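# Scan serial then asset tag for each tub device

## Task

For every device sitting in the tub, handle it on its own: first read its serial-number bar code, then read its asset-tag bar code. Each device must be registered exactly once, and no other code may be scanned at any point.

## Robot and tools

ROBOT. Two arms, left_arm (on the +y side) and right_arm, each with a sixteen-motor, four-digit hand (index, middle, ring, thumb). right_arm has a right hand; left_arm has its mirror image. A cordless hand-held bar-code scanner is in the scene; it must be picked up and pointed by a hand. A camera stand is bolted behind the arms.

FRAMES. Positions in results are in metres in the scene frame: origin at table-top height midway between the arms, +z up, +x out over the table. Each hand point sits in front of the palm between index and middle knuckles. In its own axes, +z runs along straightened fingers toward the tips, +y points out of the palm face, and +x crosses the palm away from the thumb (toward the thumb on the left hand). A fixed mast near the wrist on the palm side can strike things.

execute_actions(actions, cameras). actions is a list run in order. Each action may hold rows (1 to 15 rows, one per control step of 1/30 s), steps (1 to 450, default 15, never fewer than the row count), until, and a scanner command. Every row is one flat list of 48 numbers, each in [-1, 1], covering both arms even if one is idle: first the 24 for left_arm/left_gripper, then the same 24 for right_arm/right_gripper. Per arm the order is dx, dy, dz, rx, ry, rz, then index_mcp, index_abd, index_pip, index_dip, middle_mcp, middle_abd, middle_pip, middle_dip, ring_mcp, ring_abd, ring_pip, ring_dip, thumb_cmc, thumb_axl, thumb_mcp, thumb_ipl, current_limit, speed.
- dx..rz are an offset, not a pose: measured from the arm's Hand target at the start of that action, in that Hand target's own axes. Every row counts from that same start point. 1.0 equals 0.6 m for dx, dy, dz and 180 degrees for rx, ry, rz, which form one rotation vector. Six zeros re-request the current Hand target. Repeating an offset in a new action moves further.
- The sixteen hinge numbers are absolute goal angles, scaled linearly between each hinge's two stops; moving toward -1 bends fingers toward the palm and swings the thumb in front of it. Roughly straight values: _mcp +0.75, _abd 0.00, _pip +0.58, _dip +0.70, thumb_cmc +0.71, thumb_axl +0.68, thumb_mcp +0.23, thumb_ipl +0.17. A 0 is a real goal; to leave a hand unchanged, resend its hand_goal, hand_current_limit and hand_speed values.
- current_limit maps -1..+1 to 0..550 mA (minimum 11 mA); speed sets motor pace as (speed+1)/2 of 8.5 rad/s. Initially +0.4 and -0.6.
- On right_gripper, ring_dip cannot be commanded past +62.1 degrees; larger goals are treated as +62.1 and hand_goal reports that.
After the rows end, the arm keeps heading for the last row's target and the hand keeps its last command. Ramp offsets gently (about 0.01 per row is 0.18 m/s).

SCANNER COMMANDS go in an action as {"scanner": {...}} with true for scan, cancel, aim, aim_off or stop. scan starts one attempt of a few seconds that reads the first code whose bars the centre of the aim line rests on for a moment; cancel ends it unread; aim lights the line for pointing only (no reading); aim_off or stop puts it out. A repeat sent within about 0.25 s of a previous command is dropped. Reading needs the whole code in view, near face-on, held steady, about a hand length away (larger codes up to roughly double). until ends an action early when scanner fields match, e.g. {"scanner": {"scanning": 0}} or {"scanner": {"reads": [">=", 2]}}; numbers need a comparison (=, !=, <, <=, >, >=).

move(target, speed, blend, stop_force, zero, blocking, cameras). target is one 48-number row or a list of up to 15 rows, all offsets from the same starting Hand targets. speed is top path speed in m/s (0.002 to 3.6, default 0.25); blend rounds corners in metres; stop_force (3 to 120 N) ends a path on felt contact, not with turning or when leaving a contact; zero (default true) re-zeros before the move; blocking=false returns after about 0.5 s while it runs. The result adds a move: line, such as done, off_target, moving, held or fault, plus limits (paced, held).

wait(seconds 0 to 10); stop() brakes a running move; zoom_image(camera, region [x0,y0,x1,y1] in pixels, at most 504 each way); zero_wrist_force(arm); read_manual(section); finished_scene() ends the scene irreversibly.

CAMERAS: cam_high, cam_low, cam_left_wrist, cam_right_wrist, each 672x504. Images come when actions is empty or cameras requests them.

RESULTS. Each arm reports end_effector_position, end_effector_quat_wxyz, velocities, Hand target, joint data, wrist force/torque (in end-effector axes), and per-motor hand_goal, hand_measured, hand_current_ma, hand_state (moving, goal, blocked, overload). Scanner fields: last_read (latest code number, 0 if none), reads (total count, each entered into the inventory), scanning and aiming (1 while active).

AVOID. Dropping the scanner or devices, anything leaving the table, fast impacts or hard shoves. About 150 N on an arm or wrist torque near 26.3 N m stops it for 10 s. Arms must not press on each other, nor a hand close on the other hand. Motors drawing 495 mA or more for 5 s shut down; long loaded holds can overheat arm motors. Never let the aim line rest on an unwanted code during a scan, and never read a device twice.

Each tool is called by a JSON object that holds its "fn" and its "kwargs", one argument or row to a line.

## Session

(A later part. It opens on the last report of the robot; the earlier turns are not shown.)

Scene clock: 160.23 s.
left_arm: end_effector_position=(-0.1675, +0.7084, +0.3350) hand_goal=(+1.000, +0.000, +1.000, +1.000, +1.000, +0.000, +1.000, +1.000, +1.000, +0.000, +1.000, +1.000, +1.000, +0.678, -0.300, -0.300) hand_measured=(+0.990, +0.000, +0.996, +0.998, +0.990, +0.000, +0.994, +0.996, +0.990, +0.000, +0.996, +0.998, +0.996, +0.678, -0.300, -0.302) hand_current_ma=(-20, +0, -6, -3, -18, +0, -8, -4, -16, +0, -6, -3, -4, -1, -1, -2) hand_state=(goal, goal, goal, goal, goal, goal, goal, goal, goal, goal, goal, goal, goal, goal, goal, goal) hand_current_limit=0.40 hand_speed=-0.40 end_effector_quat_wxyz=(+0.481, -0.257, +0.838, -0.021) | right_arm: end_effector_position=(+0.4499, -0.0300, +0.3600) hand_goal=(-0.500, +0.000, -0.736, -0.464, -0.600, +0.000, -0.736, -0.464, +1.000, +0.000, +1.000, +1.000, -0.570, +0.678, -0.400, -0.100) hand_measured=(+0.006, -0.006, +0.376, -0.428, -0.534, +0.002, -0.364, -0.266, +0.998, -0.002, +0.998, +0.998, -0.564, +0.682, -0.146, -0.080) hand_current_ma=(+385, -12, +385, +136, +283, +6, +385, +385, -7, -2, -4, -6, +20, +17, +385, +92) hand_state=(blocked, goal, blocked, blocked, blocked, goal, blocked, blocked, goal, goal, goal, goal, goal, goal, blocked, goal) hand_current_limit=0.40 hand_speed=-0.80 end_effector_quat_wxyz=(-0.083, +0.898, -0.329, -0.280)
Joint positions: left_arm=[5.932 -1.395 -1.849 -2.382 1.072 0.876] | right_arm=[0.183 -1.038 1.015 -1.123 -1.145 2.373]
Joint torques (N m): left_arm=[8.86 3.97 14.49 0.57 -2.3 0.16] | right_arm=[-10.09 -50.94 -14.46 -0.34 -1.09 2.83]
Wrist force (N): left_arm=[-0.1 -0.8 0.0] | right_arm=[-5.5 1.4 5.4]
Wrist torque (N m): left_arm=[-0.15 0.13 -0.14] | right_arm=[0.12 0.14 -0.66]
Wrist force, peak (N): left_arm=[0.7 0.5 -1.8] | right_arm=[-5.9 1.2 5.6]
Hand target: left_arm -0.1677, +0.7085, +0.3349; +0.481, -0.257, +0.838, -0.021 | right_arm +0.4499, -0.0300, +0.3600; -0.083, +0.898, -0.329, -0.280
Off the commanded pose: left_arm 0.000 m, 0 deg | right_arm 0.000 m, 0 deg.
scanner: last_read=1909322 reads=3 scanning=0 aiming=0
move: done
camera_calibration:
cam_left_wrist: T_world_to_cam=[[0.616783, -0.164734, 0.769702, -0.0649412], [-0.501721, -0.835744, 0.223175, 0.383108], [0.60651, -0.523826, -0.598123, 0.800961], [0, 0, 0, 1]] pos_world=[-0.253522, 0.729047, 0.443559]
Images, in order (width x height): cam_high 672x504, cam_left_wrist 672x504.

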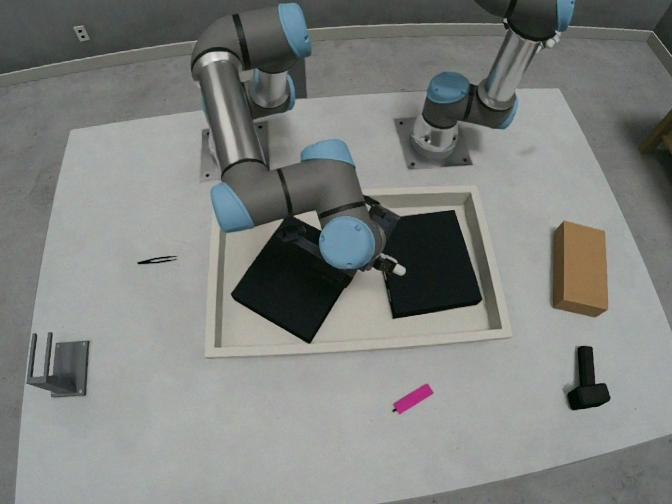

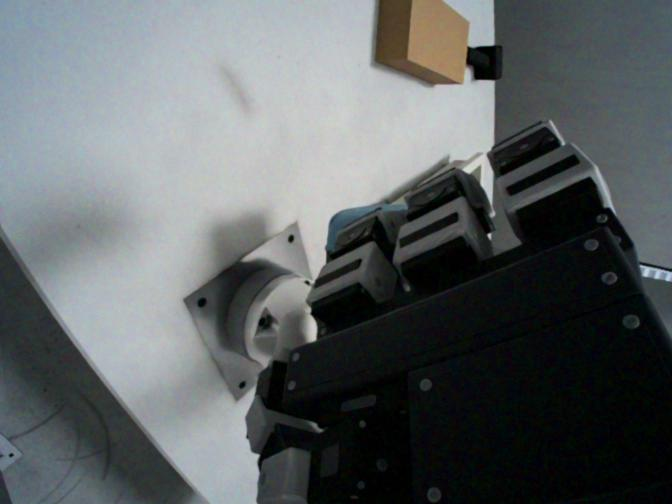

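{"fn": "move", "kwargs": {
  "target": [
    [0,0,0,0,0,0,1,0,1,1,1,0,1,1,1,0,1,1,1,0.678,-0.3,-0.3,0.4,-0.4,-0.0722,0.0642,0.0308,-0.2148,0.0381,-0.3455,-0.5,0,-0.737,-0.464,-0.6,0,-0.737,-0.464,1,0,1,1,-0.571,0.678,-0.4,-0.1,0.4,-0.8],
    [0,0,0,0,0,0,1,0,1,1,1,0,1,1,1,0,1,1,1,0.678,-0.3,-0.3,0.4,-0.4,-0.3498,-0.3928,0.3217,-0.4877,0.0007,-0.6557,-0.5,0,-0.737,-0.464,-0.6,0,-0.737,-0.464,1,0,1,1,-0.571,0.678,-0.4,-0.1,0.4,-0.8]
  ],
  "speed": 0.25,
  "blend": [0.03, 0],
  "cameras": ["cam_high","cam_low"]
}}

Scene clock: 166.40 s.
left_arm: end_effector_position=(-0.1677, +0.7085, +0.3349) hand_goal=(+1.000, +0.000, +1.000, +1.000, +1.000, +0.000, +1.000, +1.000, +1.000, +0.000, +1.000, +1.000, +1.000, +0.678, -0.300, -0.300) hand_measured=(+0.990, +0.000, +0.996, +0.998, +0.990, +0.000, +0.994, +0.996, +0.990, +0.000, +0.996, +0.998, +0.996, +0.678, -0.300, -0.302) hand_current_ma=(-20, +0, -6, -3, -18, +0, -8, -4, -16, +0, -6, -3, -4, -1, -1, -2) hand_state=(goal, goal, goal, goal, goal, goal, goal, goal, goal, goal, goal, goal, goal, goal, goal, goal) hand_current_limit=0.40 hand_speed=-0.40 end_effector_quat_wxyz=(+0.481, -0.257, +0.838, -0.021) | right_arm: end_effector_position=(+0.3819, +0.3300, +0.3085) hand_goal=(-0.500, +0.000, -0.736, -0.464, -0.600, +0.000, -0.736, -0.464, +1.000, +0.000, +1.000, +1.000, -0.570, +0.678, -0.400, -0.100) hand_measured=(+0.006, -0.006, +0.376, -0.428, -0.534, +0.002, -0.364, -0.266, +0.998, -0.002, +0.998, +0.998, -0.564, +0.682, -0.146, -0.080) hand_current_ma=(+385, -12, +385, +134, +283, +5, +385, +385, -7, -2, -4, -6, +20, +17, +385, +92) hand_state=(blocked, goal, blocked, blocked, blocked, goal, blocked, blocked, goal, goal, goal, goal, goal, goal, blocked, goal) hand_current_limit=0.40 hand_speed=-0.80 end_effector_quat_wxyz=(+0.276, +0.555, +0.758, -0.203)
Joint positions: left_arm=[5.932 -1.396 -1.849 -2.382 1.072 0.876] | right_arm=[1.043 -0.598 0.394 -0.847 -2.061 0.881]
Joint torques (N m): left_arm=[9.37 2.75 9.68 2.77 -2.16 -2.43] | right_arm=[-7.14 -58.46 -20.24 -3.83 -2.66 -2.14]
Wrist force (N): left_arm=[-0.5 -0.9 -0.2] | right_arm=[-5.5 1.4 6.0]
Wrist torque (N m): left_arm=[-0.15 0.17 -0.17] | right_arm=[0.04 0.12 -0.74]
Wrist force, peak (N): left_arm=[-0.2 -1.2 -0.5] | right_arm=[-6.5 1.6 5.4]
Hand target: left_arm -0.1677, +0.7085, +0.3349; +0.481, -0.257, +0.838, -0.021 | right_arm +0.3820, +0.3300, +0.3085; +0.276, +0.555, +0.758, -0.203
Off the commanded pose: left_arm 0.000 m, 0 deg | right_arm 0.000 m, 0 deg.
scanner: last_read=1909322 reads=3 scanning=0 aiming=0
move: done
Images, in order (width x height): cam_high 672x504, cam_low 672x504.

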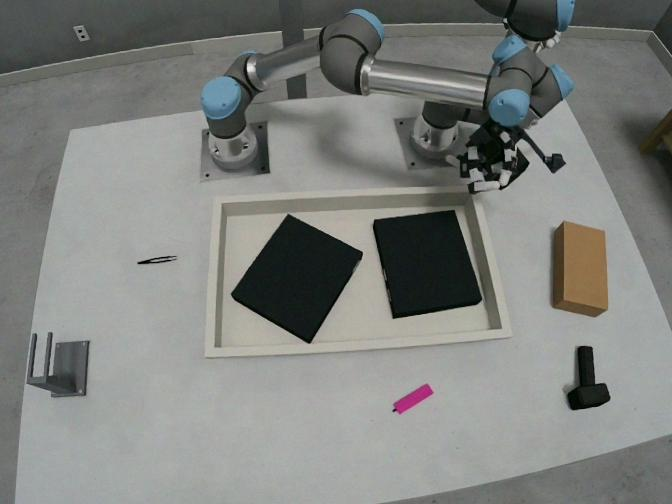

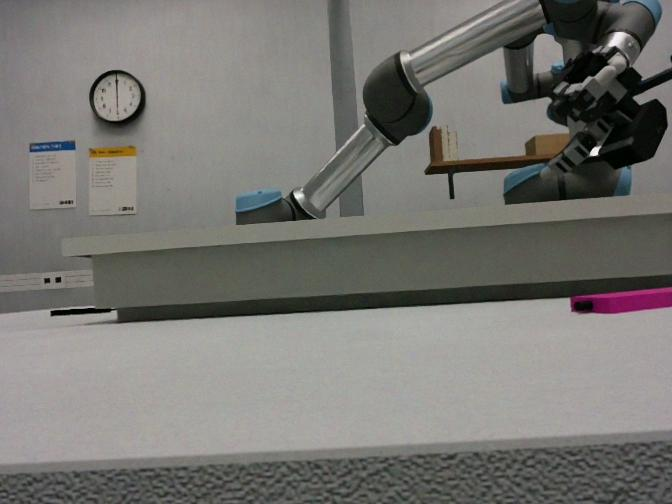

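{"fn": "execute_actions", "kwargs": {
  "actions": [
    {"scanner":{"aim":true},"steps":6}
  ],
  "cameras": ["cam_high"]
}}

{"fn": "zoom_image", "kwargs": {
  "camera": "cam_high",
  "region": [400, 130, 540, 270]
}}

Scene clock: 166.97 s.
left_arm: end_effector_position=(-0.1677, +0.7085, +0.3349) hand_goal=(+1.000, +0.000, +1.000, +1.000, +1.000, +0.000, +1.000, +1.000, +1.000, +0.000, +1.000, +1.000, +1.000, +0.678, -0.300, -0.300) hand_measured=(+0.990, +0.000, +0.996, +0.998, +0.990, +0.000, +0.994, +0.996, +0.990, +0.000, +0.996, +0.998, +0.996, +0.678, -0.300, -0.302) hand_current_ma=(-20, +0, -6, -3, -18, +0, -8, -4, -16, +0, -6, -3, -4, -1, -1, -2) hand_state=(goal, goal, goal, goal, goal, goal, goal, goal, goal, goal, goal, goal, goal, goal, goal, goal) hand_current_limit=0.40 hand_speed=-0.40 end_effector_quat_wxyz=(+0.481, -0.257, +0.838, -0.021) | right_arm: end_effector_position=(+0.3820, +0.3300, +0.3085) hand_goal=(-0.500, +0.000, -0.736, -0.464, -0.600, +0.000, -0.736, -0.464, +1.000, +0.000, +1.000, +1.000, -0.570, +0.678, -0.400, -0.100) hand_measured=(+0.006, -0.006, +0.376, -0.428, -0.534, +0.002, -0.364, -0.266, +0.998, -0.002, +0.998, +0.998, -0.564, +0.682, -0.146, -0.080) hand_current_ma=(+385, -12, +385, +134, +283, +5, +385, +385, -7, -2, -4, -6, +20, +17, +385, +92) hand_state=(blocked, goal, blocked, blocked, blocked, goal, blocked, blocked, goal, goal, goal, goal, goal, goal, blocked, goal) hand_current_limit=0.40 hand_speed=-0.80 end_effector_quat_wxyz=(+0.276, +0.555, +0.758, -0.203)
Joint positions: left_arm=[5.932 -1.396 -1.849 -2.382 1.072 0.876] | right_arm=[1.043 -0.598 0.394 -0.848 -2.061 0.88]
Joint torques (N m): left_arm=[9.36 2.87 9.71 3.06 -2.14 -2.52] | right_arm=[-9.47 -64.24 -20.49 -3.66 -2.94 -2.84]
Wrist force (N): left_arm=[-0.1 -0.7 -0.3] | right_arm=[-5.4 1.4 5.8]
Wrist torque (N m): left_arm=[-0.12 0.11 -0.13] | right_arm=[0.05 0.12 -0.70]
Wrist force, peak (N): left_arm=[-0.5 -0.9 -0.3] | right_arm=[-5.6 1.2 6.0]
Hand target: left_arm -0.1677, +0.7085, +0.3349; +0.481, -0.257, +0.838, -0.021 | right_arm +0.3820, +0.3300, +0.3085; +0.276, +0.555, +0.758, -0.203
Off the commanded pose: left_arm 0.000 m, 0 deg | right_arm 0.000 m, 0 deg.
scanner: last_read=1909322 reads=3 scanning=0 aiming=1
Images, in order (width x height): cam_high 672x504.

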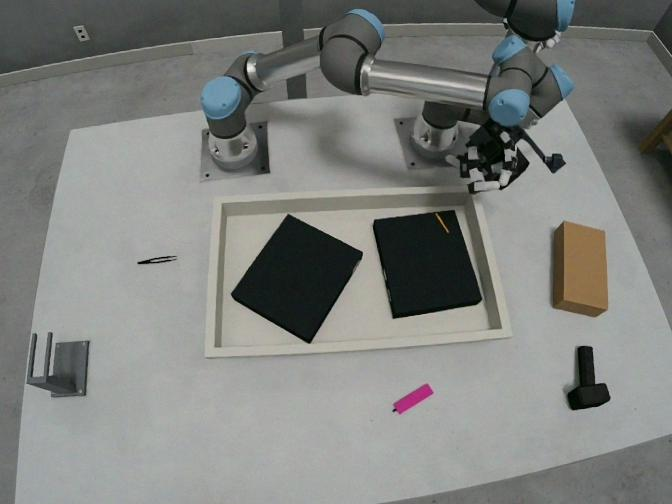

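Scaled by 3.600 from the camera's 672x504 image, which has a finer 960x720 frame.

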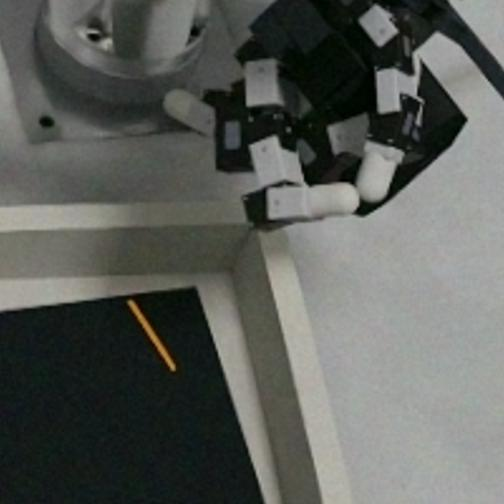

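{"fn": "move", "kwargs": {
  "target": [0,0,0,0,0,0,1,0,1,1,1,0,1,1,1,0,1,1,1,0.678,-0.3,-0.3,0.4,-0.4,0.0805,0.0207,0.1065,0,0,0,-0.5,0,-0.737,-0.464,-0.6,0,-0.737,-0.464,1,0,1,1,-0.571,0.678,-0.4,-0.1,0.4,-0.8],
  "speed": 0.1
}}

{"fn": "execute_actions", "kwargs": {
  "actions": [
    {"scanner":{"scan":true},"steps":15,"until":{"scanner":{"reads":[">=",4]}}},
    {"rows":[[0,0,0,0,0,0,1,0,1,1,1,0,1,1,1,0,1,1,1,0.678,-0.3,-0.3,0.4,-0.4,0.0032,0,0.0038,0,0,0,-0.5,0,-0.737,-0.464,-0.6,0,-0.737,-0.464,1,0,1,1,-0.571,0.678,-0.4,-0.1,0.4,-0.8]],"steps":14,"until":{"scanner":{"reads":[">=",4]}}},
    {"rows":[[0,0,0,0,0,0,1,0,1,1,1,0,1,1,1,0,1,1,1,0.678,-0.3,-0.3,0.4,-0.4,0.0032,0,0.0038,0,0,0,-0.5,0,-0.737,-0.464,-0.6,0,-0.737,-0.464,1,0,1,1,-0.571,0.678,-0.4,-0.1,0.4,-0.8]],"steps":14,"until":{"scanner":{"reads":[">=",4]}}},
    {"rows":[[0,0,0,0,0,0,1,0,1,1,1,0,1,1,1,0,1,1,1,0.678,-0.3,-0.3,0.4,-0.4,0.0032,0,0.0038,0,0,0,-0.5,0,-0.737,-0.464,-0.6,0,-0.737,-0.464,1,0,1,1,-0.571,0.678,-0.4,-0.1,0.4,-0.8]],"steps":14,"until":{"scanner":{"reads":[">=",4]}}}
  ],
  "cameras": ["cam_high"]
}}

{"fn": "zoom_image", "kwargs": {
  "camera": "cam_high",
  "region": [400, 130, 540, 270]
}}

Scene clock: 169.13 s.
left_arm: end_effector_position=(-0.1677, +0.7085, +0.3349) hand_goal=(+1.000, +0.000, +1.000, +1.000, +1.000, +0.000, +1.000, +1.000, +1.000, +0.000, +1.000, +1.000, +1.000, +0.678, -0.300, -0.300) hand_measured=(+0.990, +0.000, +0.996, +0.998, +0.990, +0.000, +0.994, +0.996, +0.990, +0.000, +0.996, +0.998, +0.996, +0.678, -0.300, -0.302) hand_current_ma=(-20, +0, -6, -3, -18, +0, -8, -4, -16, +0, -6, -3, -4, -1, -1, -2) hand_state=(goal, goal, goal, goal, goal, goal, goal, goal, goal, goal, goal, goal, goal, goal, goal, goal) hand_current_limit=0.40 hand_speed=-0.40 end_effector_quat_wxyz=(+0.481, -0.257, +0.838, -0.021) | right_arm: end_effector_position=(+0.3951, +0.3297, +0.2285) hand_goal=(-0.500, +0.000, -0.736, -0.464, -0.600, +0.000, -0.736, -0.464, +1.000, +0.000, +1.000, +1.000, -0.570, +0.678, -0.400, -0.100) hand_measured=(+0.006, -0.006, +0.376, -0.428, -0.534, +0.002, -0.364, -0.266, +0.998, -0.002, +0.998, +0.998, -0.564, +0.682, -0.146, -0.080) hand_current_ma=(+385, -12, +385, +134, +283, +5, +385, +385, -7, -2, -4, -6, +20, +17, +385, +92) hand_state=(blocked, goal, blocked, blocked, blocked, goal, blocked, blocked, goal, goal, goal, goal, goal, goal, blocked, goal) hand_current_limit=0.40 hand_speed=-0.80 end_effector_quat_wxyz=(+0.276, +0.555, +0.758, -0.203)
Joint positions: left_arm=[5.932 -1.396 -1.849 -2.382 1.072 0.876] | right_arm=[1.029 -0.614 0.631 -1.075 -2.068 0.866]
Joint torques (N m): left_arm=[9.35 1.58 10.13 2.81 -2.07 -2.5] | right_arm=[11.6 -63.78 -23.7 -2.3 -1.3 0.31]
Wrist force (N): left_arm=[-0.5 -0.8 0.0] | right_arm=[-5.3 1.7 5.8]
Wrist torque (N m): left_arm=[-0.16 0.17 -0.17] | right_arm=[0.12 0.10 -0.54]
Wrist force, peak (N): left_arm=[-0.5 -1.2 -0.4] | right_arm=[-4.9 1.8 6.7]
Hand target: left_arm -0.1677, +0.7085, +0.3349; +0.481, -0.257, +0.838, -0.021 | right_arm +0.3950, +0.3298, +0.2285; +0.276, +0.555, +0.758, -0.203
Off the commanded pose: left_arm 0.000 m, 0 deg | right_arm 0.000 m, 0 deg.
scanner: last_read=1909322 reads=3 scanning=0 aiming=1
move: done

Scene clock: 171.23 s.
left_arm: end_effector_position=(-0.1677, +0.7085, +0.3349) hand_goal=(+1.000, +0.000, +1.000, +1.000, +1.000, +0.000, +1.000, +1.000, +1.000, +0.000, +1.000, +1.000, +1.000, +0.678, -0.300, -0.300) hand_measured=(+0.990, +0.000, +0.996, +0.998, +0.990, +0.000, +0.994, +0.996, +0.990, +0.000, +0.996, +0.998, +0.996, +0.678, -0.300, -0.302) hand_current_ma=(-20, +0, -6, -3, -18, +0, -8, -4, -16, +0, -6, -3, -4, -1, -1, -2) hand_state=(goal, goal, goal, goal, goal, goal, goal, goal, goal, goal, goal, goal, goal, goal, goal, goal) hand_current_limit=0.40 hand_speed=-0.40 end_effector_quat_wxyz=(+0.481, -0.257, +0.838, -0.021) | right_arm: end_effector_position=(+0.3950, +0.3298, +0.2195) hand_goal=(-0.500, +0.000, -0.736, -0.464, -0.600, +0.000, -0.736, -0.464, +1.000, +0.000, +1.000, +1.000, -0.570, +0.678, -0.400, -0.100) hand_measured=(+0.006, -0.006, +0.376, -0.428, -0.534, +0.002, -0.364, -0.266, +0.998, -0.002, +0.998, +0.998, -0.564, +0.682, -0.146, -0.080) hand_current_ma=(+385, -12, +385, +134, +283, +5, +385, +385, -7, -2, -4, -6, +20, +17, +385, +92) hand_state=(blocked, goal, blocked, blocked, blocked, goal, blocked, blocked, goal, goal, goal, goal, goal, goal, blocked, goal) hand_current_limit=0.40 hand_speed=-0.80 end_effector_quat_wxyz=(+0.276, +0.555, +0.758, -0.203)
Joint positions: left_arm=[5.932 -1.396 -1.849 -2.382 1.072 0.876] | right_arm=[1.029 -0.613 0.652 -1.097 -2.068 0.867]
Joint torques (N m): left_arm=[9.06 1.8 10.62 2.83 -2.16 -2.43] | right_arm=[13.07 -54.66 -32.51 0.29 -2.32 0.03]
Wrist force (N): left_arm=[-0.1 -1.0 -0.2] | right_arm=[-5.5 1.3 5.6]
Wrist torque (N m): left_arm=[-0.17 0.11 -0.13] | right_arm=[0.09 0.15 -0.56]
Wrist force, peak (N): left_arm=[-0.1 -1.2 -0.4] | right_arm=[-5.7 1.7 5.7]
Hand target: left_arm -0.1677, +0.7085, +0.3349; +0.481, -0.257, +0.838, -0.021 | right_arm +0.3950, +0.3298, +0.2196; +0.276, +0.555, +0.758, -0.203
Off the commanded pose: left_arm 0.000 m, 0 deg | right_arm 0.000 m, 0 deg.
scanner: last_read=1909322 reads=3 scanning=1 aiming=0
Images, in order (width x height): cam_high 672x504.

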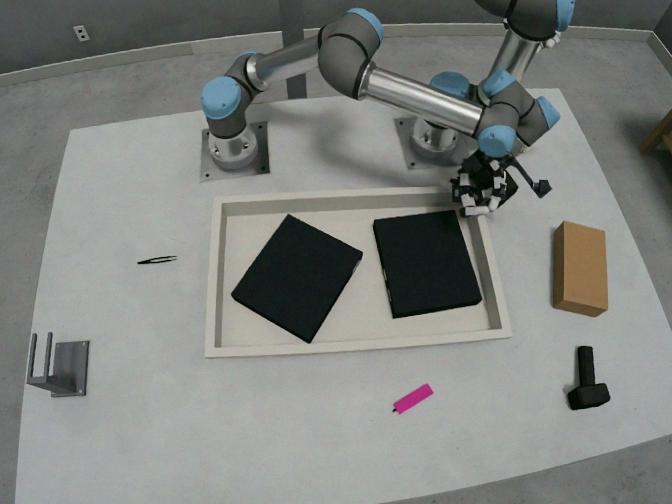

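Scaled by 3.600 from the camera's 672x504 image, which has a finer 960x720 frame.

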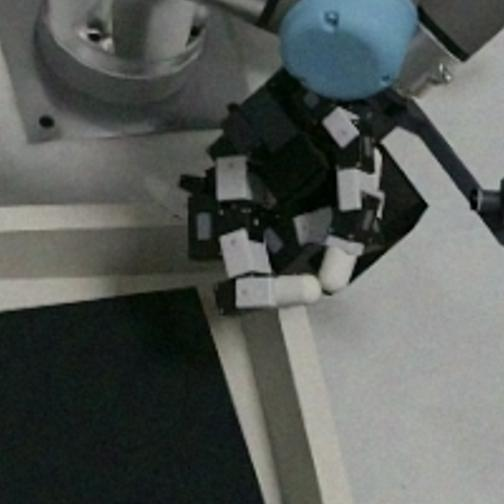

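{"fn": "execute_actions", "kwargs": {
  "actions": [
    {"rows":[[0,0,0,0,0,0,1,0,1,1,1,0,1,1,1,0,1,1,1,0.678,-0.3,-0.3,0.4,-0.4,0.0032,0,0.0038,0,0,0,-0.5,0,-0.737,-0.464,-0.6,0,-0.737,-0.464,1,0,1,1,-0.571,0.678,-0.4,-0.1,0.4,-0.8]],"steps":14,"until":{"scanner":{"reads":[">=",4]}}},
    {"rows":[[0,0,0,0,0,0,1,0,1,1,1,0,1,1,1,0,1,1,1,0.678,-0.3,-0.3,0.4,-0.4,0.0032,0,0.0038,0,0,0,-0.5,0,-0.737,-0.464,-0.6,0,-0.737,-0.464,1,0,1,1,-0.571,0.678,-0.4,-0.1,0.4,-0.8]],"steps":14,"until":{"scanner":{"reads":[">=",4]}}},
    {"steps":60,"until":{"scanner":{"scanning":0}}},
    {"scanner":{"aim":true},"steps":8}
  ],
  "cameras": ["cam_high"]
}}

{"fn": "zoom_image", "kwargs": {
  "camera": "cam_high",
  "region": [430, 170, 530, 270]
}}

Scene clock: 175.23 s.
left_arm: end_effector_position=(-0.1677, +0.7085, +0.3349) hand_goal=(+1.000, +0.000, +1.000, +1.000, +1.000, +0.000, +1.000, +1.000, +1.000, +0.000, +1.000, +1.000, +1.000, +0.678, -0.300, -0.300) hand_measured=(+0.990, +0.000, +0.996, +0.998, +0.990, +0.000, +0.994, +0.996, +0.990, +0.000, +0.996, +0.998, +0.996, +0.678, -0.300, -0.302) hand_current_ma=(-20, +0, -6, -3, -18, +0, -8, -4, -16, +0, -6, -3, -4, -1, -1, -2) hand_state=(goal, goal, goal, goal, goal, goal, goal, goal, goal, goal, goal, goal, goal, goal, goal, goal) hand_current_limit=0.40 hand_speed=-0.40 end_effector_quat_wxyz=(+0.481, -0.257, +0.838, -0.021) | right_arm: end_effector_position=(+0.3950, +0.3298, +0.2136) hand_goal=(-0.500, +0.000, -0.736, -0.464, -0.600, +0.000, -0.736, -0.464, +1.000, +0.000, +1.000, +1.000, -0.570, +0.678, -0.400, -0.100) hand_measured=(+0.006, -0.006, +0.376, -0.428, -0.534, +0.002, -0.364, -0.266, +0.998, -0.002, +0.998, +0.998, -0.564, +0.682, -0.146, -0.080) hand_current_ma=(+385, -12, +385, +134, +283, +5, +385, +385, -7, -2, -4, -6, +20, +17, +385, +92) hand_state=(blocked, goal, blocked, blocked, blocked, goal, blocked, blocked, goal, goal, goal, goal, goal, goal, blocked, goal) hand_current_limit=0.40 hand_speed=-0.80 end_effector_quat_wxyz=(+0.276, +0.555, +0.758, -0.203)
Joint positions: left_arm=[5.932 -1.396 -1.849 -2.382 1.072 0.876] | right_arm=[1.029 -0.612 0.665 -1.111 -2.068 0.867]
Joint torques (N m): left_arm=[8.23 2.36 10.23 2.92 -2.17 -2.25] | right_arm=[12.42 -64.83 -32.03 0.18 -0.04 -2.29]
Wrist force (N): left_arm=[-0.4 -0.7 -0.3] | right_arm=[-5.7 1.6 5.8]
Wrist torque (N m): left_arm=[-0.12 0.15 -0.16] | right_arm=[0.11 0.18 -0.57]
Wrist force, peak (N): left_arm=[-0.3 -1.1 -0.4] | right_arm=[-5.8 1.5 5.9]
Hand target: left_arm -0.1677, +0.7085, +0.3349; +0.481, -0.257, +0.838, -0.021 | right_arm +0.3950, +0.3298, +0.2136; +0.276, +0.555, +0.758, -0.203
Off the commanded pose: left_arm 0.000 m, 0 deg | right_arm 0.000 m, 0 deg.
scanner: last_read=1909322 reads=3 scanning=1 aiming=0
Images, in order (width x height): cam_high 672x504.

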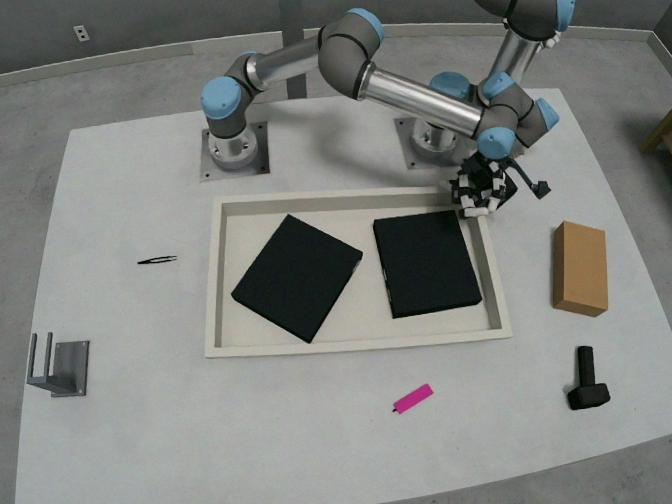

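Scaled by 5.040 from the camera's 672x504 image, which has a finer 960x720 frame.

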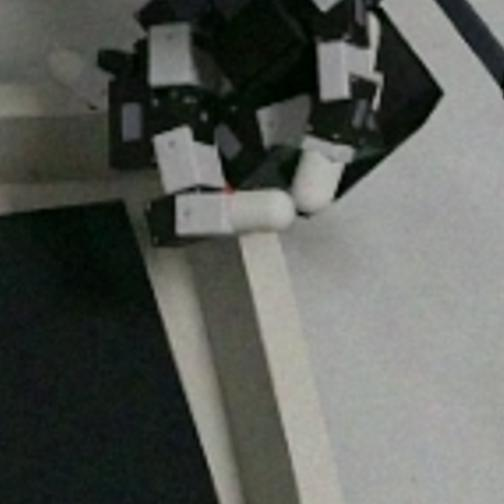

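{"fn": "move", "kwargs": {
  "target": [0,0,0,0,0,0,1,0,1,1,1,0,1,1,1,0,1,1,1,0.678,-0.3,-0.3,0.4,-0.4,-0.0313,-0.0311,-0.0144,0.0286,-0.0019,0.0767,-0.5,0,-0.737,-0.464,-0.6,0,-0.737,-0.464,1,0,1,1,-0.571,0.678,-0.4,-0.1,0.4,-0.8],
  "speed": 0.12
}}

{"fn": "execute_actions", "kwargs": {
  "actions": [
    {"scanner":{"scan":true},"steps":15,"until":{"scanner":{"reads":[">=",4]}}},
    {"rows":[[0,0,0,0,0,0,1,0,1,1,1,0,1,1,1,0,1,1,1,0.678,-0.3,-0.3,0.4,-0.4,0.0032,-0.0004,0.0038,0,0,0,-0.5,0,-0.737,-0.464,-0.6,0,-0.737,-0.464,1,0,1,1,-0.571,0.678,-0.4,-0.1,0.4,-0.8]],"steps":14,"until":{"scanner":{"reads":[">=",4]}}},
    {"rows":[[0,0,0,0,0,0,1,0,1,1,1,0,1,1,1,0,1,1,1,0.678,-0.3,-0.3,0.4,-0.4,0.0032,-0.0004,0.0038,0,0,0,-0.5,0,-0.737,-0.464,-0.6,0,-0.737,-0.464,1,0,1,1,-0.571,0.678,-0.4,-0.1,0.4,-0.8]],"steps":14,"until":{"scanner":{"reads":[">=",4]}}},
    {"rows":[[0,0,0,0,0,0,1,0,1,1,1,0,1,1,1,0,1,1,1,0.678,-0.3,-0.3,0.4,-0.4,0.0032,-0.0004,0.0038,0,0,0,-0.5,0,-0.737,-0.464,-0.6,0,-0.737,-0.464,1,0,1,1,-0.571,0.678,-0.4,-0.1,0.4,-0.8]],"steps":14,"until":{"scanner":{"reads":[">=",4]}}},
    {"rows":[[0,0,0,0,0,0,1,0,1,1,1,0,1,1,1,0,1,1,1,0.678,-0.3,-0.3,0.4,-0.4,0.0032,-0.0004,0.0038,0,0,0,-0.5,0,-0.737,-0.464,-0.6,0,-0.737,-0.464,1,0,1,1,-0.571,0.678,-0.4,-0.1,0.4,-0.8]],"steps":14,"until":{"scanner":{"reads":[">=",4]}}},
    {"rows":[[0,0,0,0,0,0,1,0,1,1,1,0,1,1,1,0,1,1,1,0.678,-0.3,-0.3,0.4,-0.4,0.0032,-0.0004,0.0038,0,0,0,-0.5,0,-0.737,-0.464,-0.6,0,-0.737,-0.464,1,0,1,1,-0.571,0.678,-0.4,-0.1,0.4,-0.8]],"steps":14,"until":{"scanner":{"reads":[">=",4]}}}
  ],
  "cameras": ["cam_high"]
}}

{"fn": "zoom_image", "kwargs": {
  "camera": "cam_high",
  "region": [430, 170, 530, 270]
}}

Scene clock: 178.53 s.
left_arm: end_effector_position=(-0.1677, +0.7085, +0.3349) hand_goal=(+1.000, +0.000, +1.000, +1.000, +1.000, +0.000, +1.000, +1.000, +1.000, +0.000, +1.000, +1.000, +1.000, +0.678, -0.300, -0.300) hand_measured=(+0.990, +0.000, +0.996, +0.998, +0.990, +0.000, +0.994, +0.996, +0.990, +0.000, +0.996, +0.998, +0.996, +0.678, -0.300, -0.302) hand_current_ma=(-20, +0, -6, -3, -18, +0, -8, -4, -16, +0, -6, -3, -4, -1, -1, -2) hand_state=(goal, goal, goal, goal, goal, goal, goal, goal, goal, goal, goal, goal, goal, goal, goal, goal) hand_current_limit=0.40 hand_speed=-0.40 end_effector_quat_wxyz=(+0.481, -0.257, +0.838, -0.021) | right_arm: end_effector_position=(+0.3799, +0.3158, +0.2322) hand_goal=(-0.500, +0.000, -0.736, -0.464, -0.600, +0.000, -0.736, -0.464, +1.000, +0.000, +1.000, +1.000, -0.570, +0.678, -0.400, -0.100) hand_measured=(+0.006, -0.006, +0.376, -0.428, -0.534, +0.002, -0.364, -0.266, +0.998, -0.002, +0.998, +0.998, -0.564, +0.682, -0.146, -0.080) hand_current_ma=(+385, -12, +385, +134, +283, +5, +385, +385, -7, -2, -4, -6, +20, +17, +385, +92) hand_state=(blocked, goal, blocked, blocked, blocked, goal, blocked, blocked, goal, goal, goal, goal, goal, goal, blocked, goal) hand_current_limit=0.40 hand_speed=-0.80 end_effector_quat_wxyz=(+0.275, +0.653, +0.675, -0.204)
Joint positions: left_arm=[5.932 -1.396 -1.849 -2.382 1.072 0.876] | right_arm=[1.03 -0.539 0.483 -0.943 -1.996 1.134]
Joint torques (N m): left_arm=[8.86 2.71 11.09 2.73 -2.2 -2.51] | right_arm=[-8.26 -65.83 -17.3 -3.12 -2.68 -0.09]
Wrist force (N): left_arm=[-0.5 -0.6 -0.5] | right_arm=[-5.7 1.2 5.8]
Wrist torque (N m): left_arm=[-0.09 0.15 -0.16] | right_arm=[0.04 0.15 -0.59]
Wrist force, peak (N): left_arm=[-0.3 -1.1 -0.5] | right_arm=[-5.9 1.5 6.1]
Hand target: left_arm -0.1677, +0.7085, +0.3349; +0.481, -0.257, +0.838, -0.021 | right_arm +0.3799, +0.3158, +0.2323; +0.275, +0.653, +0.675, -0.204
Off the commanded pose: left_arm 0.000 m, 0 deg | right_arm 0.000 m, 0 deg.
scanner: last_read=1909322 reads=3 scanning=0 aiming=0
move: done

Scene clock: 181.57 s.
left_arm: end_effector_position=(-0.1677, +0.7085, +0.3349) hand_goal=(+1.000, +0.000, +1.000, +1.000, +1.000, +0.000, +1.000, +1.000, +1.000, +0.000, +1.000, +1.000, +1.000, +0.678, -0.300, -0.300) hand_measured=(+0.990, +0.000, +0.996, +0.998, +0.990, +0.000, +0.994, +0.996, +0.990, +0.000, +0.996, +0.998, +0.996, +0.678, -0.300, -0.302) hand_current_ma=(-20, +0, -6, -3, -18, +0, -8, -4, -16, +0, -6, -3, -4, -1, -1, -2) hand_state=(goal, goal, goal, goal, goal, goal, goal, goal, goal, goal, goal, goal, goal, goal, goal, goal) hand_current_limit=0.40 hand_speed=-0.40 end_effector_quat_wxyz=(+0.481, -0.257, +0.838, -0.021) | right_arm: end_effector_position=(+0.3799, +0.3158, +0.2174) hand_goal=(-0.500, +0.000, -0.736, -0.464, -0.600, +0.000, -0.736, -0.464, +1.000, +0.000, +1.000, +1.000, -0.570, +0.678, -0.400, -0.100) hand_measured=(+0.006, -0.006, +0.376, -0.428, -0.534, +0.002, -0.364, -0.266, +0.998, -0.002, +0.998, +0.998, -0.564, +0.682, -0.146, -0.080) hand_current_ma=(+385, -12, +385, +134, +283, +5, +385, +385, -7, -2, -4, -6, +20, +17, +385, +92) hand_state=(blocked, goal, blocked, blocked, blocked, goal, blocked, blocked, goal, goal, goal, goal, goal, goal, blocked, goal) hand_current_limit=0.40 hand_speed=-0.80 end_effector_quat_wxyz=(+0.275, +0.653, +0.675, -0.204)
Joint positions: left_arm=[5.932 -1.396 -1.849 -2.382 1.072 0.876] | right_arm=[1.03 -0.541 0.526 -0.983 -1.996 1.134]
Joint torques (N m): left_arm=[8.34 2.89 9.64 2.8 -2.01 -2.44] | right_arm=[-6.12 -63.78 -32 0.56 -2.09 -2.24]
Wrist force (N): left_arm=[-0.3 -0.9 -0.1] | right_arm=[-5.8 1.4 6.0]
Wrist torque (N m): left_arm=[-0.16 0.14 -0.14] | right_arm=[0.04 0.17 -0.59]
Wrist force, peak (N): left_arm=[-0.2 -1.2 -0.7] | right_arm=[-5.8 1.3 6.2]
Hand target: left_arm -0.1677, +0.7085, +0.3349; +0.481, -0.257, +0.838, -0.021 | right_arm +0.3799, +0.3158, +0.2174; +0.275, +0.653, +0.675, -0.204
Off the commanded pose: left_arm 0.000 m, 0 deg | right_arm 0.000 m, 0 deg.
scanner: last_read=1909322 reads=3 scanning=1 aiming=0
Images, in order (width x height): cam_high 672x504.

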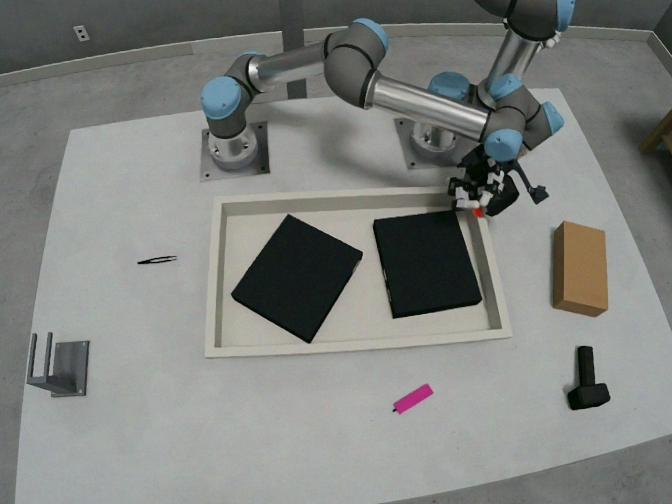

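Scaled by 5.040 from the camera's 672x504 image, which has a finer 960x720 frame.

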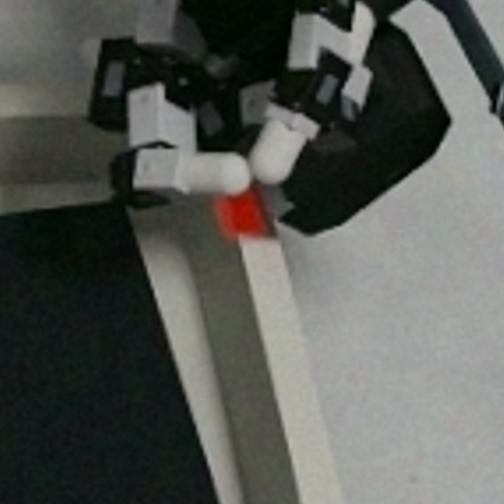

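{"fn": "execute_actions", "kwargs": {
  "actions": [
    {"scanner":{"cancel":true},"steps":12},
    {"scanner":{"aim":true},"steps":8}
  ],
  "cameras": ["cam_high"]
}}

{"fn": "zoom_image", "kwargs": {
  "camera": "cam_high",
  "region": [440, 180, 510, 250]
}}

Scene clock: 182.73 s.
left_arm: end_effector_position=(-0.1677, +0.7085, +0.3349) hand_goal=(+1.000, +0.000, +1.000, +1.000, +1.000, +0.000, +1.000, +1.000, +1.000, +0.000, +1.000, +1.000, +1.000, +0.678, -0.300, -0.300) hand_measured=(+0.990, +0.000, +0.996, +0.998, +0.990, +0.000, +0.994, +0.996, +0.990, +0.000, +0.996, +0.998, +0.996, +0.678, -0.300, -0.302) hand_current_ma=(-20, +0, -6, -3, -18, +0, -8, -4, -16, +0, -6, -3, -4, -1, -1, -2) hand_state=(goal, goal, goal, goal, goal, goal, goal, goal, goal, goal, goal, goal, goal, goal, goal, goal) hand_current_limit=0.40 hand_speed=-0.40 end_effector_quat_wxyz=(+0.481, -0.257, +0.838, -0.021) | right_arm: end_effector_position=(+0.3799, +0.3159, +0.2174) hand_goal=(-0.500, +0.000, -0.736, -0.464, -0.600, +0.000, -0.736, -0.464, +1.000, +0.000, +1.000, +1.000, -0.570, +0.678, -0.400, -0.100) hand_measured=(+0.006, -0.006, +0.376, -0.428, -0.534, +0.002, -0.364, -0.266, +0.998, -0.002, +0.998, +0.998, -0.564, +0.682, -0.146, -0.080) hand_current_ma=(+385, -12, +385, +134, +283, +5, +385, +385, -7, -2, -4, -6, +20, +17, +385, +92) hand_state=(blocked, goal, blocked, blocked, blocked, goal, blocked, blocked, goal, goal, goal, goal, goal, goal, blocked, goal) hand_current_limit=0.40 hand_speed=-0.80 end_effector_quat_wxyz=(+0.275, +0.653, +0.675, -0.204)
Joint positions: left_arm=[5.932 -1.396 -1.849 -2.382 1.072 0.876] | right_arm=[1.03 -0.541 0.526 -0.983 -1.996 1.134]
Joint torques (N m): left_arm=[9.62 3.37 10.71 2.67 -1.92 -2.17] | right_arm=[-7.84 -62.47 -31.94 0.51 -2.8 -2.45]
Wrist force (N): left_arm=[-0.4 -0.7 -0.2] | right_arm=[-5.7 1.2 5.9]
Wrist torque (N m): left_arm=[-0.11 0.15 -0.17] | right_arm=[0.02 0.16 -0.59]
Wrist force, peak (N): left_arm=[-0.4 -1.1 -0.4] | right_arm=[-5.9 1.3 6.1]
Hand target: left_arm -0.1677, +0.7085, +0.3349; +0.481, -0.257, +0.838, -0.021 | right_arm +0.3799, +0.3158, +0.2174; +0.275, +0.653, +0.675, -0.204
Off the commanded pose: left_arm 0.000 m, 0 deg | right_arm 0.000 m, 0 deg.
scanner: last_read=1909322 reads=3 scanning=0 aiming=1
Images, in order (width x height): cam_high 672x504.

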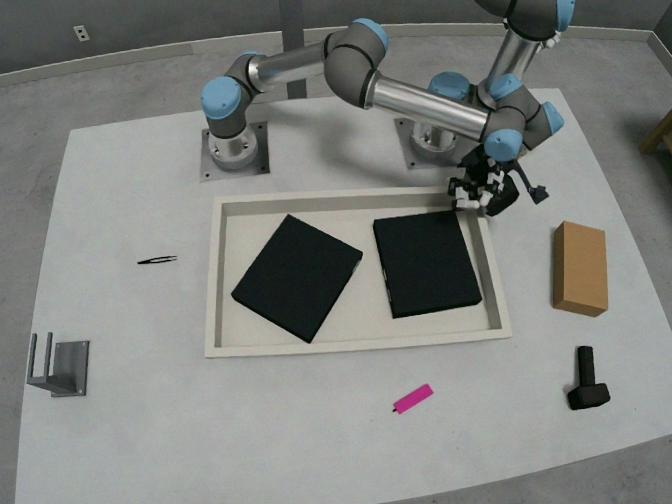

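Scaled by 7.200 from the camera's 672x504 image, which has a finer 960x720 frame.

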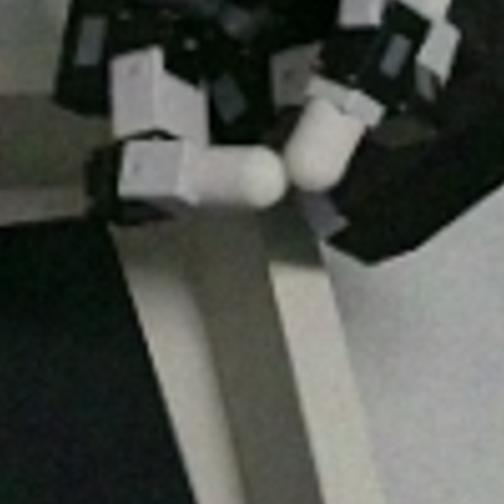

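{"fn": "execute_actions", "kwargs": {
  "actions": [
    {"rows":[[0,0,0,0,0,0,1,0,1,1,1,0,1,1,1,0,1,1,1,0.678,-0.3,-0.3,0.4,-0.4,-0.0318,0.0043,-0.0383,0,0,0,-0.5,0,-0.737,-0.464,-0.6,0,-0.737,-0.464,1,0,1,1,-0.571,0.678,-0.4,-0.1,0.4,-0.8]],"steps":25}
  ],
  "cameras": ["cam_high"]
}}

{"fn": "zoom_image", "kwargs": {
  "camera": "cam_high",
  "region": [400, 180, 500, 280]
}}

Scene clock: 183.97 s.
left_arm: end_effector_position=(-0.1677, +0.7085, +0.3349) hand_goal=(+1.000, +0.000, +1.000, +1.000, +1.000, +0.000, +1.000, +1.000, +1.000, +0.000, +1.000, +1.000, +1.000, +0.678, -0.300, -0.300) hand_measured=(+0.990, +0.000, +0.996, +0.998, +0.990, +0.000, +0.994, +0.996, +0.990, +0.000, +0.996, +0.998, +0.996, +0.678, -0.300, -0.302) hand_current_ma=(-20, +0, -6, -3, -18, +0, -8, -4, -16, +0, -6, -3, -4, -1, -1, -2) hand_state=(goal, goal, goal, goal, goal, goal, goal, goal, goal, goal, goal, goal, goal, goal, goal, goal) hand_current_limit=0.40 hand_speed=-0.40 end_effector_quat_wxyz=(+0.481, -0.257, +0.838, -0.021) | right_arm: end_effector_position=(+0.3800, +0.3159, +0.2473) hand_goal=(-0.500, +0.000, -0.736, -0.464, -0.600, +0.000, -0.736, -0.464, +1.000, +0.000, +1.000, +1.000, -0.570, +0.678, -0.400, -0.100) hand_measured=(+0.010, -0.006, +0.374, -0.432, -0.534, -0.002, -0.364, -0.266, +0.998, -0.002, +0.998, +0.998, -0.564, +0.684, -0.148, -0.080) hand_current_ma=(+385, -16, +385, +120, +284, -2, +385, +385, -8, -3, -4, -6, +17, +19, +385, +92) hand_state=(blocked, goal, blocked, blocked, blocked, goal, blocked, blocked, goal, goal, goal, goal, goal, goal, blocked, goal) hand_current_limit=0.40 hand_speed=-0.80 end_effector_quat_wxyz=(+0.275, +0.653, +0.675, -0.204)
Joint positions: left_arm=[5.932 -1.396 -1.849 -2.382 1.072 0.876] | right_arm=[1.03 -0.532 0.431 -0.898 -1.996 1.134]
Joint torques (N m): left_arm=[8.79 2.38 9.2 2.74 -2.08 -2.33] | right_arm=[-4.27 -60.09 -31.56 0.56 -2.94 -2.31]
Wrist force (N): left_arm=[-0.1 -0.6 -0.4] | right_arm=[-5.5 1.5 6.0]
Wrist torque (N m): left_arm=[-0.11 0.11 -0.14] | right_arm=[0.06 0.13 -0.73]
Wrist force, peak (N): left_arm=[-0.3 -1.0 -0.7] | right_arm=[2.3 -0.2 15.4]
Hand target: left_arm -0.1677, +0.7085, +0.3349; +0.481, -0.257, +0.838, -0.021 | right_arm +0.3800, +0.3159, +0.2473; +0.275, +0.653, +0.675, -0.204
Off the commanded pose: left_arm 0.000 m, 0 deg | right_arm 0.000 m, 0 deg.
scanner: last_read=1909322 reads=3 scanning=0 aiming=1
Images, in order (width x height): cam_high 672x504.

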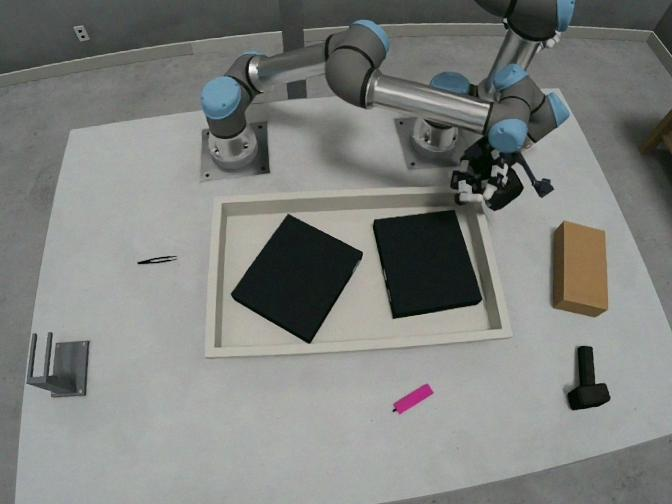

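Scaled by 5.040 from the camera's 672x504 image, which has a finer 960x720 frame.

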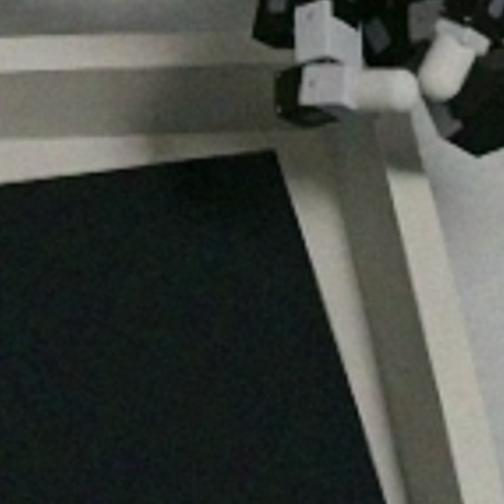

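{"fn": "execute_actions", "kwargs": {
  "actions": [
    {"rows":[[0,0,0,0,0,0,1,0,1,1,1,0,1,1,1,0,1,1,1,0.678,-0.3,-0.3,0.4,-0.4,-0.0106,0.0014,-0.0128,0,0,0,-0.5,0,-0.737,-0.464,-0.6,0,-0.737,-0.464,1,0,1,1,-0.571,0.678,-0.4,-0.1,0.4,-0.8]],"steps":15}
  ],
  "cameras": ["cam_high"]
}}

{"fn": "zoom_image", "kwargs": {
  "camera": "cam_high",
  "region": [400, 180, 500, 280]
}}

Scene clock: 184.77 s.
left_arm: end_effector_position=(-0.1677, +0.7085, +0.3349) hand_goal=(+1.000, +0.000, +1.000, +1.000, +1.000, +0.000, +1.000, +1.000, +1.000, +0.000, +1.000, +1.000, +1.000, +0.678, -0.300, -0.300) hand_measured=(+0.990, +0.000, +0.996, +0.998, +0.990, +0.000, +0.994, +0.996, +0.990, +0.000, +0.996, +0.998, +0.996, +0.678, -0.300, -0.302) hand_current_ma=(-20, +0, -6, -3, -18, +0, -8, -4, -16, +0, -6, -3, -4, -1, -1, -2) hand_state=(goal, goal, goal, goal, goal, goal, goal, goal, goal, goal, goal, goal, goal, goal, goal, goal) hand_current_limit=0.40 hand_speed=-0.40 end_effector_quat_wxyz=(+0.481, -0.257, +0.838, -0.021) | right_arm: end_effector_position=(+0.3800, +0.3159, +0.2573) hand_goal=(-0.500, +0.000, -0.736, -0.464, -0.600, +0.000, -0.736, -0.464, +1.000, +0.000, +1.000, +1.000, -0.570, +0.678, -0.400, -0.100) hand_measured=(+0.010, -0.006, +0.374, -0.432, -0.534, -0.002, -0.364, -0.266, +0.998, -0.002, +0.998, +0.998, -0.564, +0.684, -0.148, -0.080) hand_current_ma=(+385, -16, +385, +120, +284, -2, +385, +385, -8, -3, -4, -6, +17, +19, +385, +92) hand_state=(blocked, goal, blocked, blocked, blocked, goal, blocked, blocked, goal, goal, goal, goal, goal, goal, blocked, goal) hand_current_limit=0.40 hand_speed=-0.80 end_effector_quat_wxyz=(+0.275, +0.653, +0.675, -0.204)
Joint positions: left_arm=[5.932 -1.396 -1.849 -2.382 1.072 0.876] | right_arm=[1.03 -0.525 0.392 -0.866 -1.996 1.134]
Joint torques (N m): left_arm=[7.95 2.06 9.55 2.68 -2.01 -2.18] | right_arm=[1.75 -65.18 -24.19 -0.21 0.67 3.22]
Wrist force (N): left_arm=[-0.4 -0.7 -0.6] | right_arm=[-5.8 1.2 6.2]
Wrist torque (N m): left_arm=[-0.10 0.14 -0.16] | right_arm=[-0.01 0.16 -0.75]
Wrist force, peak (N): left_arm=[-0.5 -0.9 -0.5] | right_arm=[-3.3 0.8 9.0]
Hand target: left_arm -0.1677, +0.7085, +0.3349; +0.481, -0.257, +0.838, -0.021 | right_arm +0.3800, +0.3159, +0.2573; +0.275, +0.653, +0.675, -0.204
Off the commanded pose: left_arm 0.000 m, 0 deg | right_arm 0.000 m, 0 deg.
scanner: last_read=1909322 reads=3 scanning=0 aiming=1
Images, in order (width x height): cam_high 672x504.

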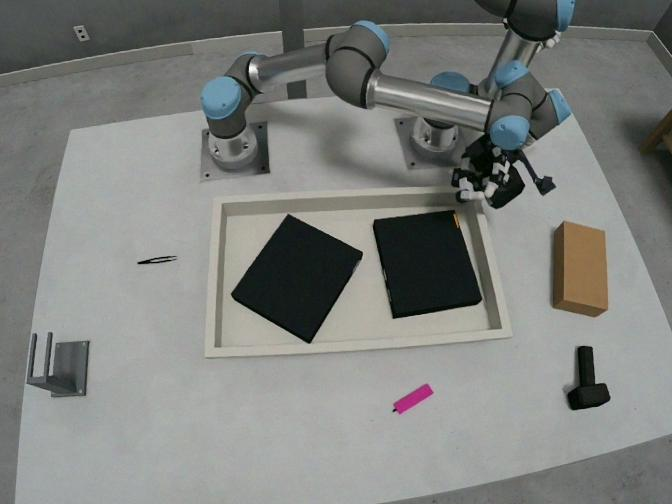

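Scaled by 5.040 from the camera's 672x504 image, which has a finer 960x720 frame.

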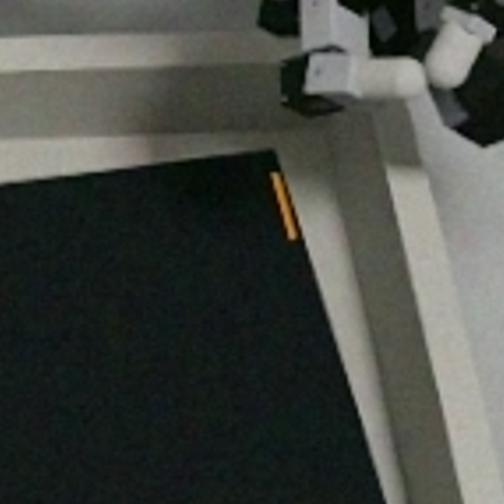

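{"fn": "move", "kwargs": {
  "target": [0,0,0,0,0,0,1,0,1,1,1,0,1,1,1,0,1,1,1,0.678,-0.3,-0.3,0.4,-0.4,0.0267,0.0082,-0.0002,0,0,0,-0.5,0,-0.737,-0.464,-0.6,0,-0.737,-0.464,1,0,1,1,-0.571,0.678,-0.4,-0.1,0.4,-0.8],
  "speed": 0.1
}}

{"fn": "execute_actions", "kwargs": {
  "actions": [
    {"scanner":{"scan":true},"steps":18,"until":{"scanner":{"reads":[">=",4]}}},
    {"rows":[[0,0,0,0,0,0,1,0,1,1,1,0,1,1,1,0,1,1,1,0.678,-0.3,-0.3,0.4,-0.4,0.0021,-0.0003,0.0026,0,0,0,-0.5,0,-0.737,-0.464,-0.6,0,-0.737,-0.464,1,0,1,1,-0.571,0.678,-0.4,-0.1,0.4,-0.8]],"steps":18,"until":{"scanner":{"reads":[">=",4]}}},
    {"rows":[[0,0,0,0,0,0,1,0,1,1,1,0,1,1,1,0,1,1,1,0.678,-0.3,-0.3,0.4,-0.4,0.0021,-0.0003,0.0026,0,0,0,-0.5,0,-0.737,-0.464,-0.6,0,-0.737,-0.464,1,0,1,1,-0.571,0.678,-0.4,-0.1,0.4,-0.8]],"steps":18,"until":{"scanner":{"reads":[">=",4]}}},
    {"rows":[[0,0,0,0,0,0,1,0,1,1,1,0,1,1,1,0,1,1,1,0.678,-0.3,-0.3,0.4,-0.4,0.0021,-0.0003,0.0026,0,0,0,-0.5,0,-0.737,-0.464,-0.6,0,-0.737,-0.464,1,0,1,1,-0.571,0.678,-0.4,-0.1,0.4,-0.8]],"steps":18,"until":{"scanner":{"reads":[">=",4]}}},
    {"rows":[[0,0,0,0,0,0,1,0,1,1,1,0,1,1,1,0,1,1,1,0.678,-0.3,-0.3,0.4,-0.4,0.0021,-0.0003,0.0026,0,0,0,-0.5,0,-0.737,-0.464,-0.6,0,-0.737,-0.464,1,0,1,1,-0.571,0.678,-0.4,-0.1,0.4,-0.8]],"steps":18,"until":{"scanner":{"reads":[">=",4]}}},
    {"rows":[[0,0,0,0,0,0,1,0,1,1,1,0,1,1,1,0,1,1,1,0.678,-0.3,-0.3,0.4,-0.4,0.0021,-0.0003,0.0026,0,0,0,-0.5,0,-0.737,-0.464,-0.6,0,-0.737,-0.464,1,0,1,1,-0.571,0.678,-0.4,-0.1,0.4,-0.8]],"steps":18,"until":{"scanner":{"reads":[">=",4]}}}
  ],
  "cameras": ["cam_high"]
}}

{"fn": "zoom_image", "kwargs": {
  "camera": "cam_high",
  "region": [430, 170, 530, 270]
}}

Scene clock: 186.33 s.
left_arm: end_effector_position=(-0.1677, +0.7085, +0.3349) hand_goal=(+1.000, +0.000, +1.000, +1.000, +1.000, +0.000, +1.000, +1.000, +1.000, +0.000, +1.000, +1.000, +1.000, +0.678, -0.300, -0.300) hand_measured=(+0.990, +0.000, +0.996, +0.998, +0.990, +0.000, +0.994, +0.996, +0.990, +0.000, +0.996, +0.998, +0.996, +0.678, -0.300, -0.302) hand_current_ma=(-20, +0, -6, -3, -18, +0, -8, -4, -16, +0, -6, -3, -4, -1, -1, -2) hand_state=(goal, goal, goal, goal, goal, goal, goal, goal, goal, goal, goal, goal, goal, goal, goal, goal) hand_current_limit=0.40 hand_speed=-0.40 end_effector_quat_wxyz=(+0.481, -0.257, +0.838, -0.021) | right_arm: end_effector_position=(+0.3849, +0.3287, +0.2476) hand_goal=(-0.500, +0.000, -0.736, -0.464, -0.600, +0.000, -0.736, -0.464, +1.000, +0.000, +1.000, +1.000, -0.570, +0.678, -0.400, -0.100) hand_measured=(+0.010, -0.006, +0.374, -0.432, -0.534, -0.002, -0.364, -0.266, +0.998, -0.002, +0.998, +0.998, -0.564, +0.684, -0.148, -0.080) hand_current_ma=(+385, -16, +385, +120, +284, -2, +385, +385, -8, -3, -4, -6, +17, +19, +385, +92) hand_state=(blocked, goal, blocked, blocked, blocked, goal, blocked, blocked, goal, goal, goal, goal, goal, goal, blocked, goal) hand_current_limit=0.40 hand_speed=-0.80 end_effector_quat_wxyz=(+0.275, +0.653, +0.675, -0.204)
Joint positions: left_arm=[5.932 -1.396 -1.849 -2.382 1.072 0.876] | right_arm=[1.032 -0.432 0.234 -0.799 -1.994 1.137]
Joint torques (N m): left_arm=[8.18 2.88 9.75 2.84 -1.99 -2.21] | right_arm=[2.83 -67.06 -13.06 -3.6 0.36 2.54]
Wrist force (N): left_arm=[-0.1 -0.8 -0.3] | right_arm=[-5.7 1.3 6.2]
Wrist torque (N m): left_arm=[-0.13 0.11 -0.12] | right_arm=[0.03 0.15 -0.76]
Wrist force, peak (N): left_arm=[-0.5 -1.2 -0.3] | right_arm=[-6.1 1.2 6.3]
Hand target: left_arm -0.1677, +0.7085, +0.3349; +0.481, -0.257, +0.838, -0.021 | right_arm +0.3849, +0.3287, +0.2476; +0.275, +0.653, +0.675, -0.204
Off the commanded pose: left_arm 0.000 m, 0 deg | right_arm 0.000 m, 0 deg.
scanner: last_read=1909322 reads=3 scanning=0 aiming=1
move: done

Scene clock: 190.13 s.
left_arm: end_effector_position=(-0.1677, +0.7085, +0.3349) hand_goal=(+1.000, +0.000, +1.000, +1.000, +1.000, +0.000, +1.000, +1.000, +1.000, +0.000, +1.000, +1.000, +1.000, +0.678, -0.300, -0.300) hand_measured=(+0.990, +0.000, +0.996, +0.998, +0.990, +0.000, +0.994, +0.996, +0.990, +0.000, +0.996, +0.998, +0.996, +0.678, -0.300, -0.302) hand_current_ma=(-20, +0, -6, -3, -18, +0, -8, -4, -16, +0, -6, -3, -4, -1, -1, -2) hand_state=(goal, goal, goal, goal, goal, goal, goal, goal, goal, goal, goal, goal, goal, goal, goal, goal) hand_current_limit=0.40 hand_speed=-0.40 end_effector_quat_wxyz=(+0.481, -0.257, +0.838, -0.021) | right_arm: end_effector_position=(+0.3849, +0.3285, +0.2376) hand_goal=(-0.500, +0.000, -0.736, -0.464, -0.600, +0.000, -0.736, -0.464, +1.000, +0.000, +1.000, +1.000, -0.570, +0.678, -0.400, -0.100) hand_measured=(+0.010, -0.006, +0.374, -0.432, -0.534, -0.002, -0.364, -0.266, +0.998, -0.002, +0.998, +0.998, -0.564, +0.684, -0.148, -0.080) hand_current_ma=(+385, -16, +385, +120, +284, -2, +385, +385, -8, -3, -4, -6, +17, +19, +385, +92) hand_state=(blocked, goal, blocked, blocked, blocked, goal, blocked, blocked, goal, goal, goal, goal, goal, goal, blocked, goal) hand_current_limit=0.40 hand_speed=-0.80 end_effector_quat_wxyz=(+0.275, +0.653, +0.675, -0.204)
Joint positions: left_arm=[5.932 -1.396 -1.849 -2.382 1.072 0.876] | right_arm=[1.032 -0.45 0.295 -0.842 -1.994 1.137]
Joint torques (N m): left_arm=[7.93 3.67 10.32 2.62 -1.89 -2.18] | right_arm=[-9.27 -54.19 -31.25 0.47 -2.83 -2.28]
Wrist force (N): left_arm=[-0.3 -0.7 -0.5] | right_arm=[-5.8 1.2 6.3]
Wrist torque (N m): left_arm=[-0.11 0.14 -0.16] | right_arm=[-0.01 0.17 -0.77]
Wrist force, peak (N): left_arm=[-0.5 -1.1 -0.5] | right_arm=[-5.8 1.2 6.7]
Hand target: left_arm -0.1677, +0.7085, +0.3349; +0.481, -0.257, +0.838, -0.021 | right_arm +0.3849, +0.3285, +0.2376; +0.275, +0.653, +0.675, -0.204
Off the commanded pose: left_arm 0.000 m, 0 deg | right_arm 0.000 m, 0 deg.
scanner: last_read=1909322 reads=3 scanning=1 aiming=0
Images, in order (width x height): cam_high 672x504.

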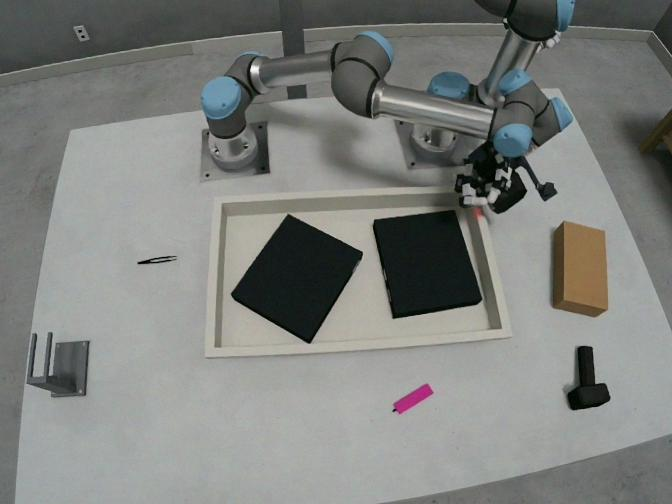

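Scaled by 5.040 from the camera's 672x504 image, which has a finer 960x720 frame.

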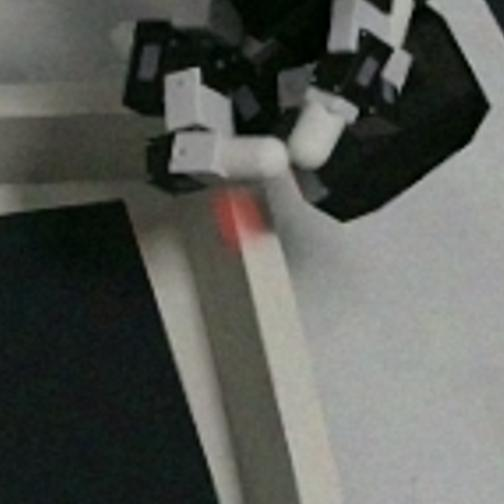

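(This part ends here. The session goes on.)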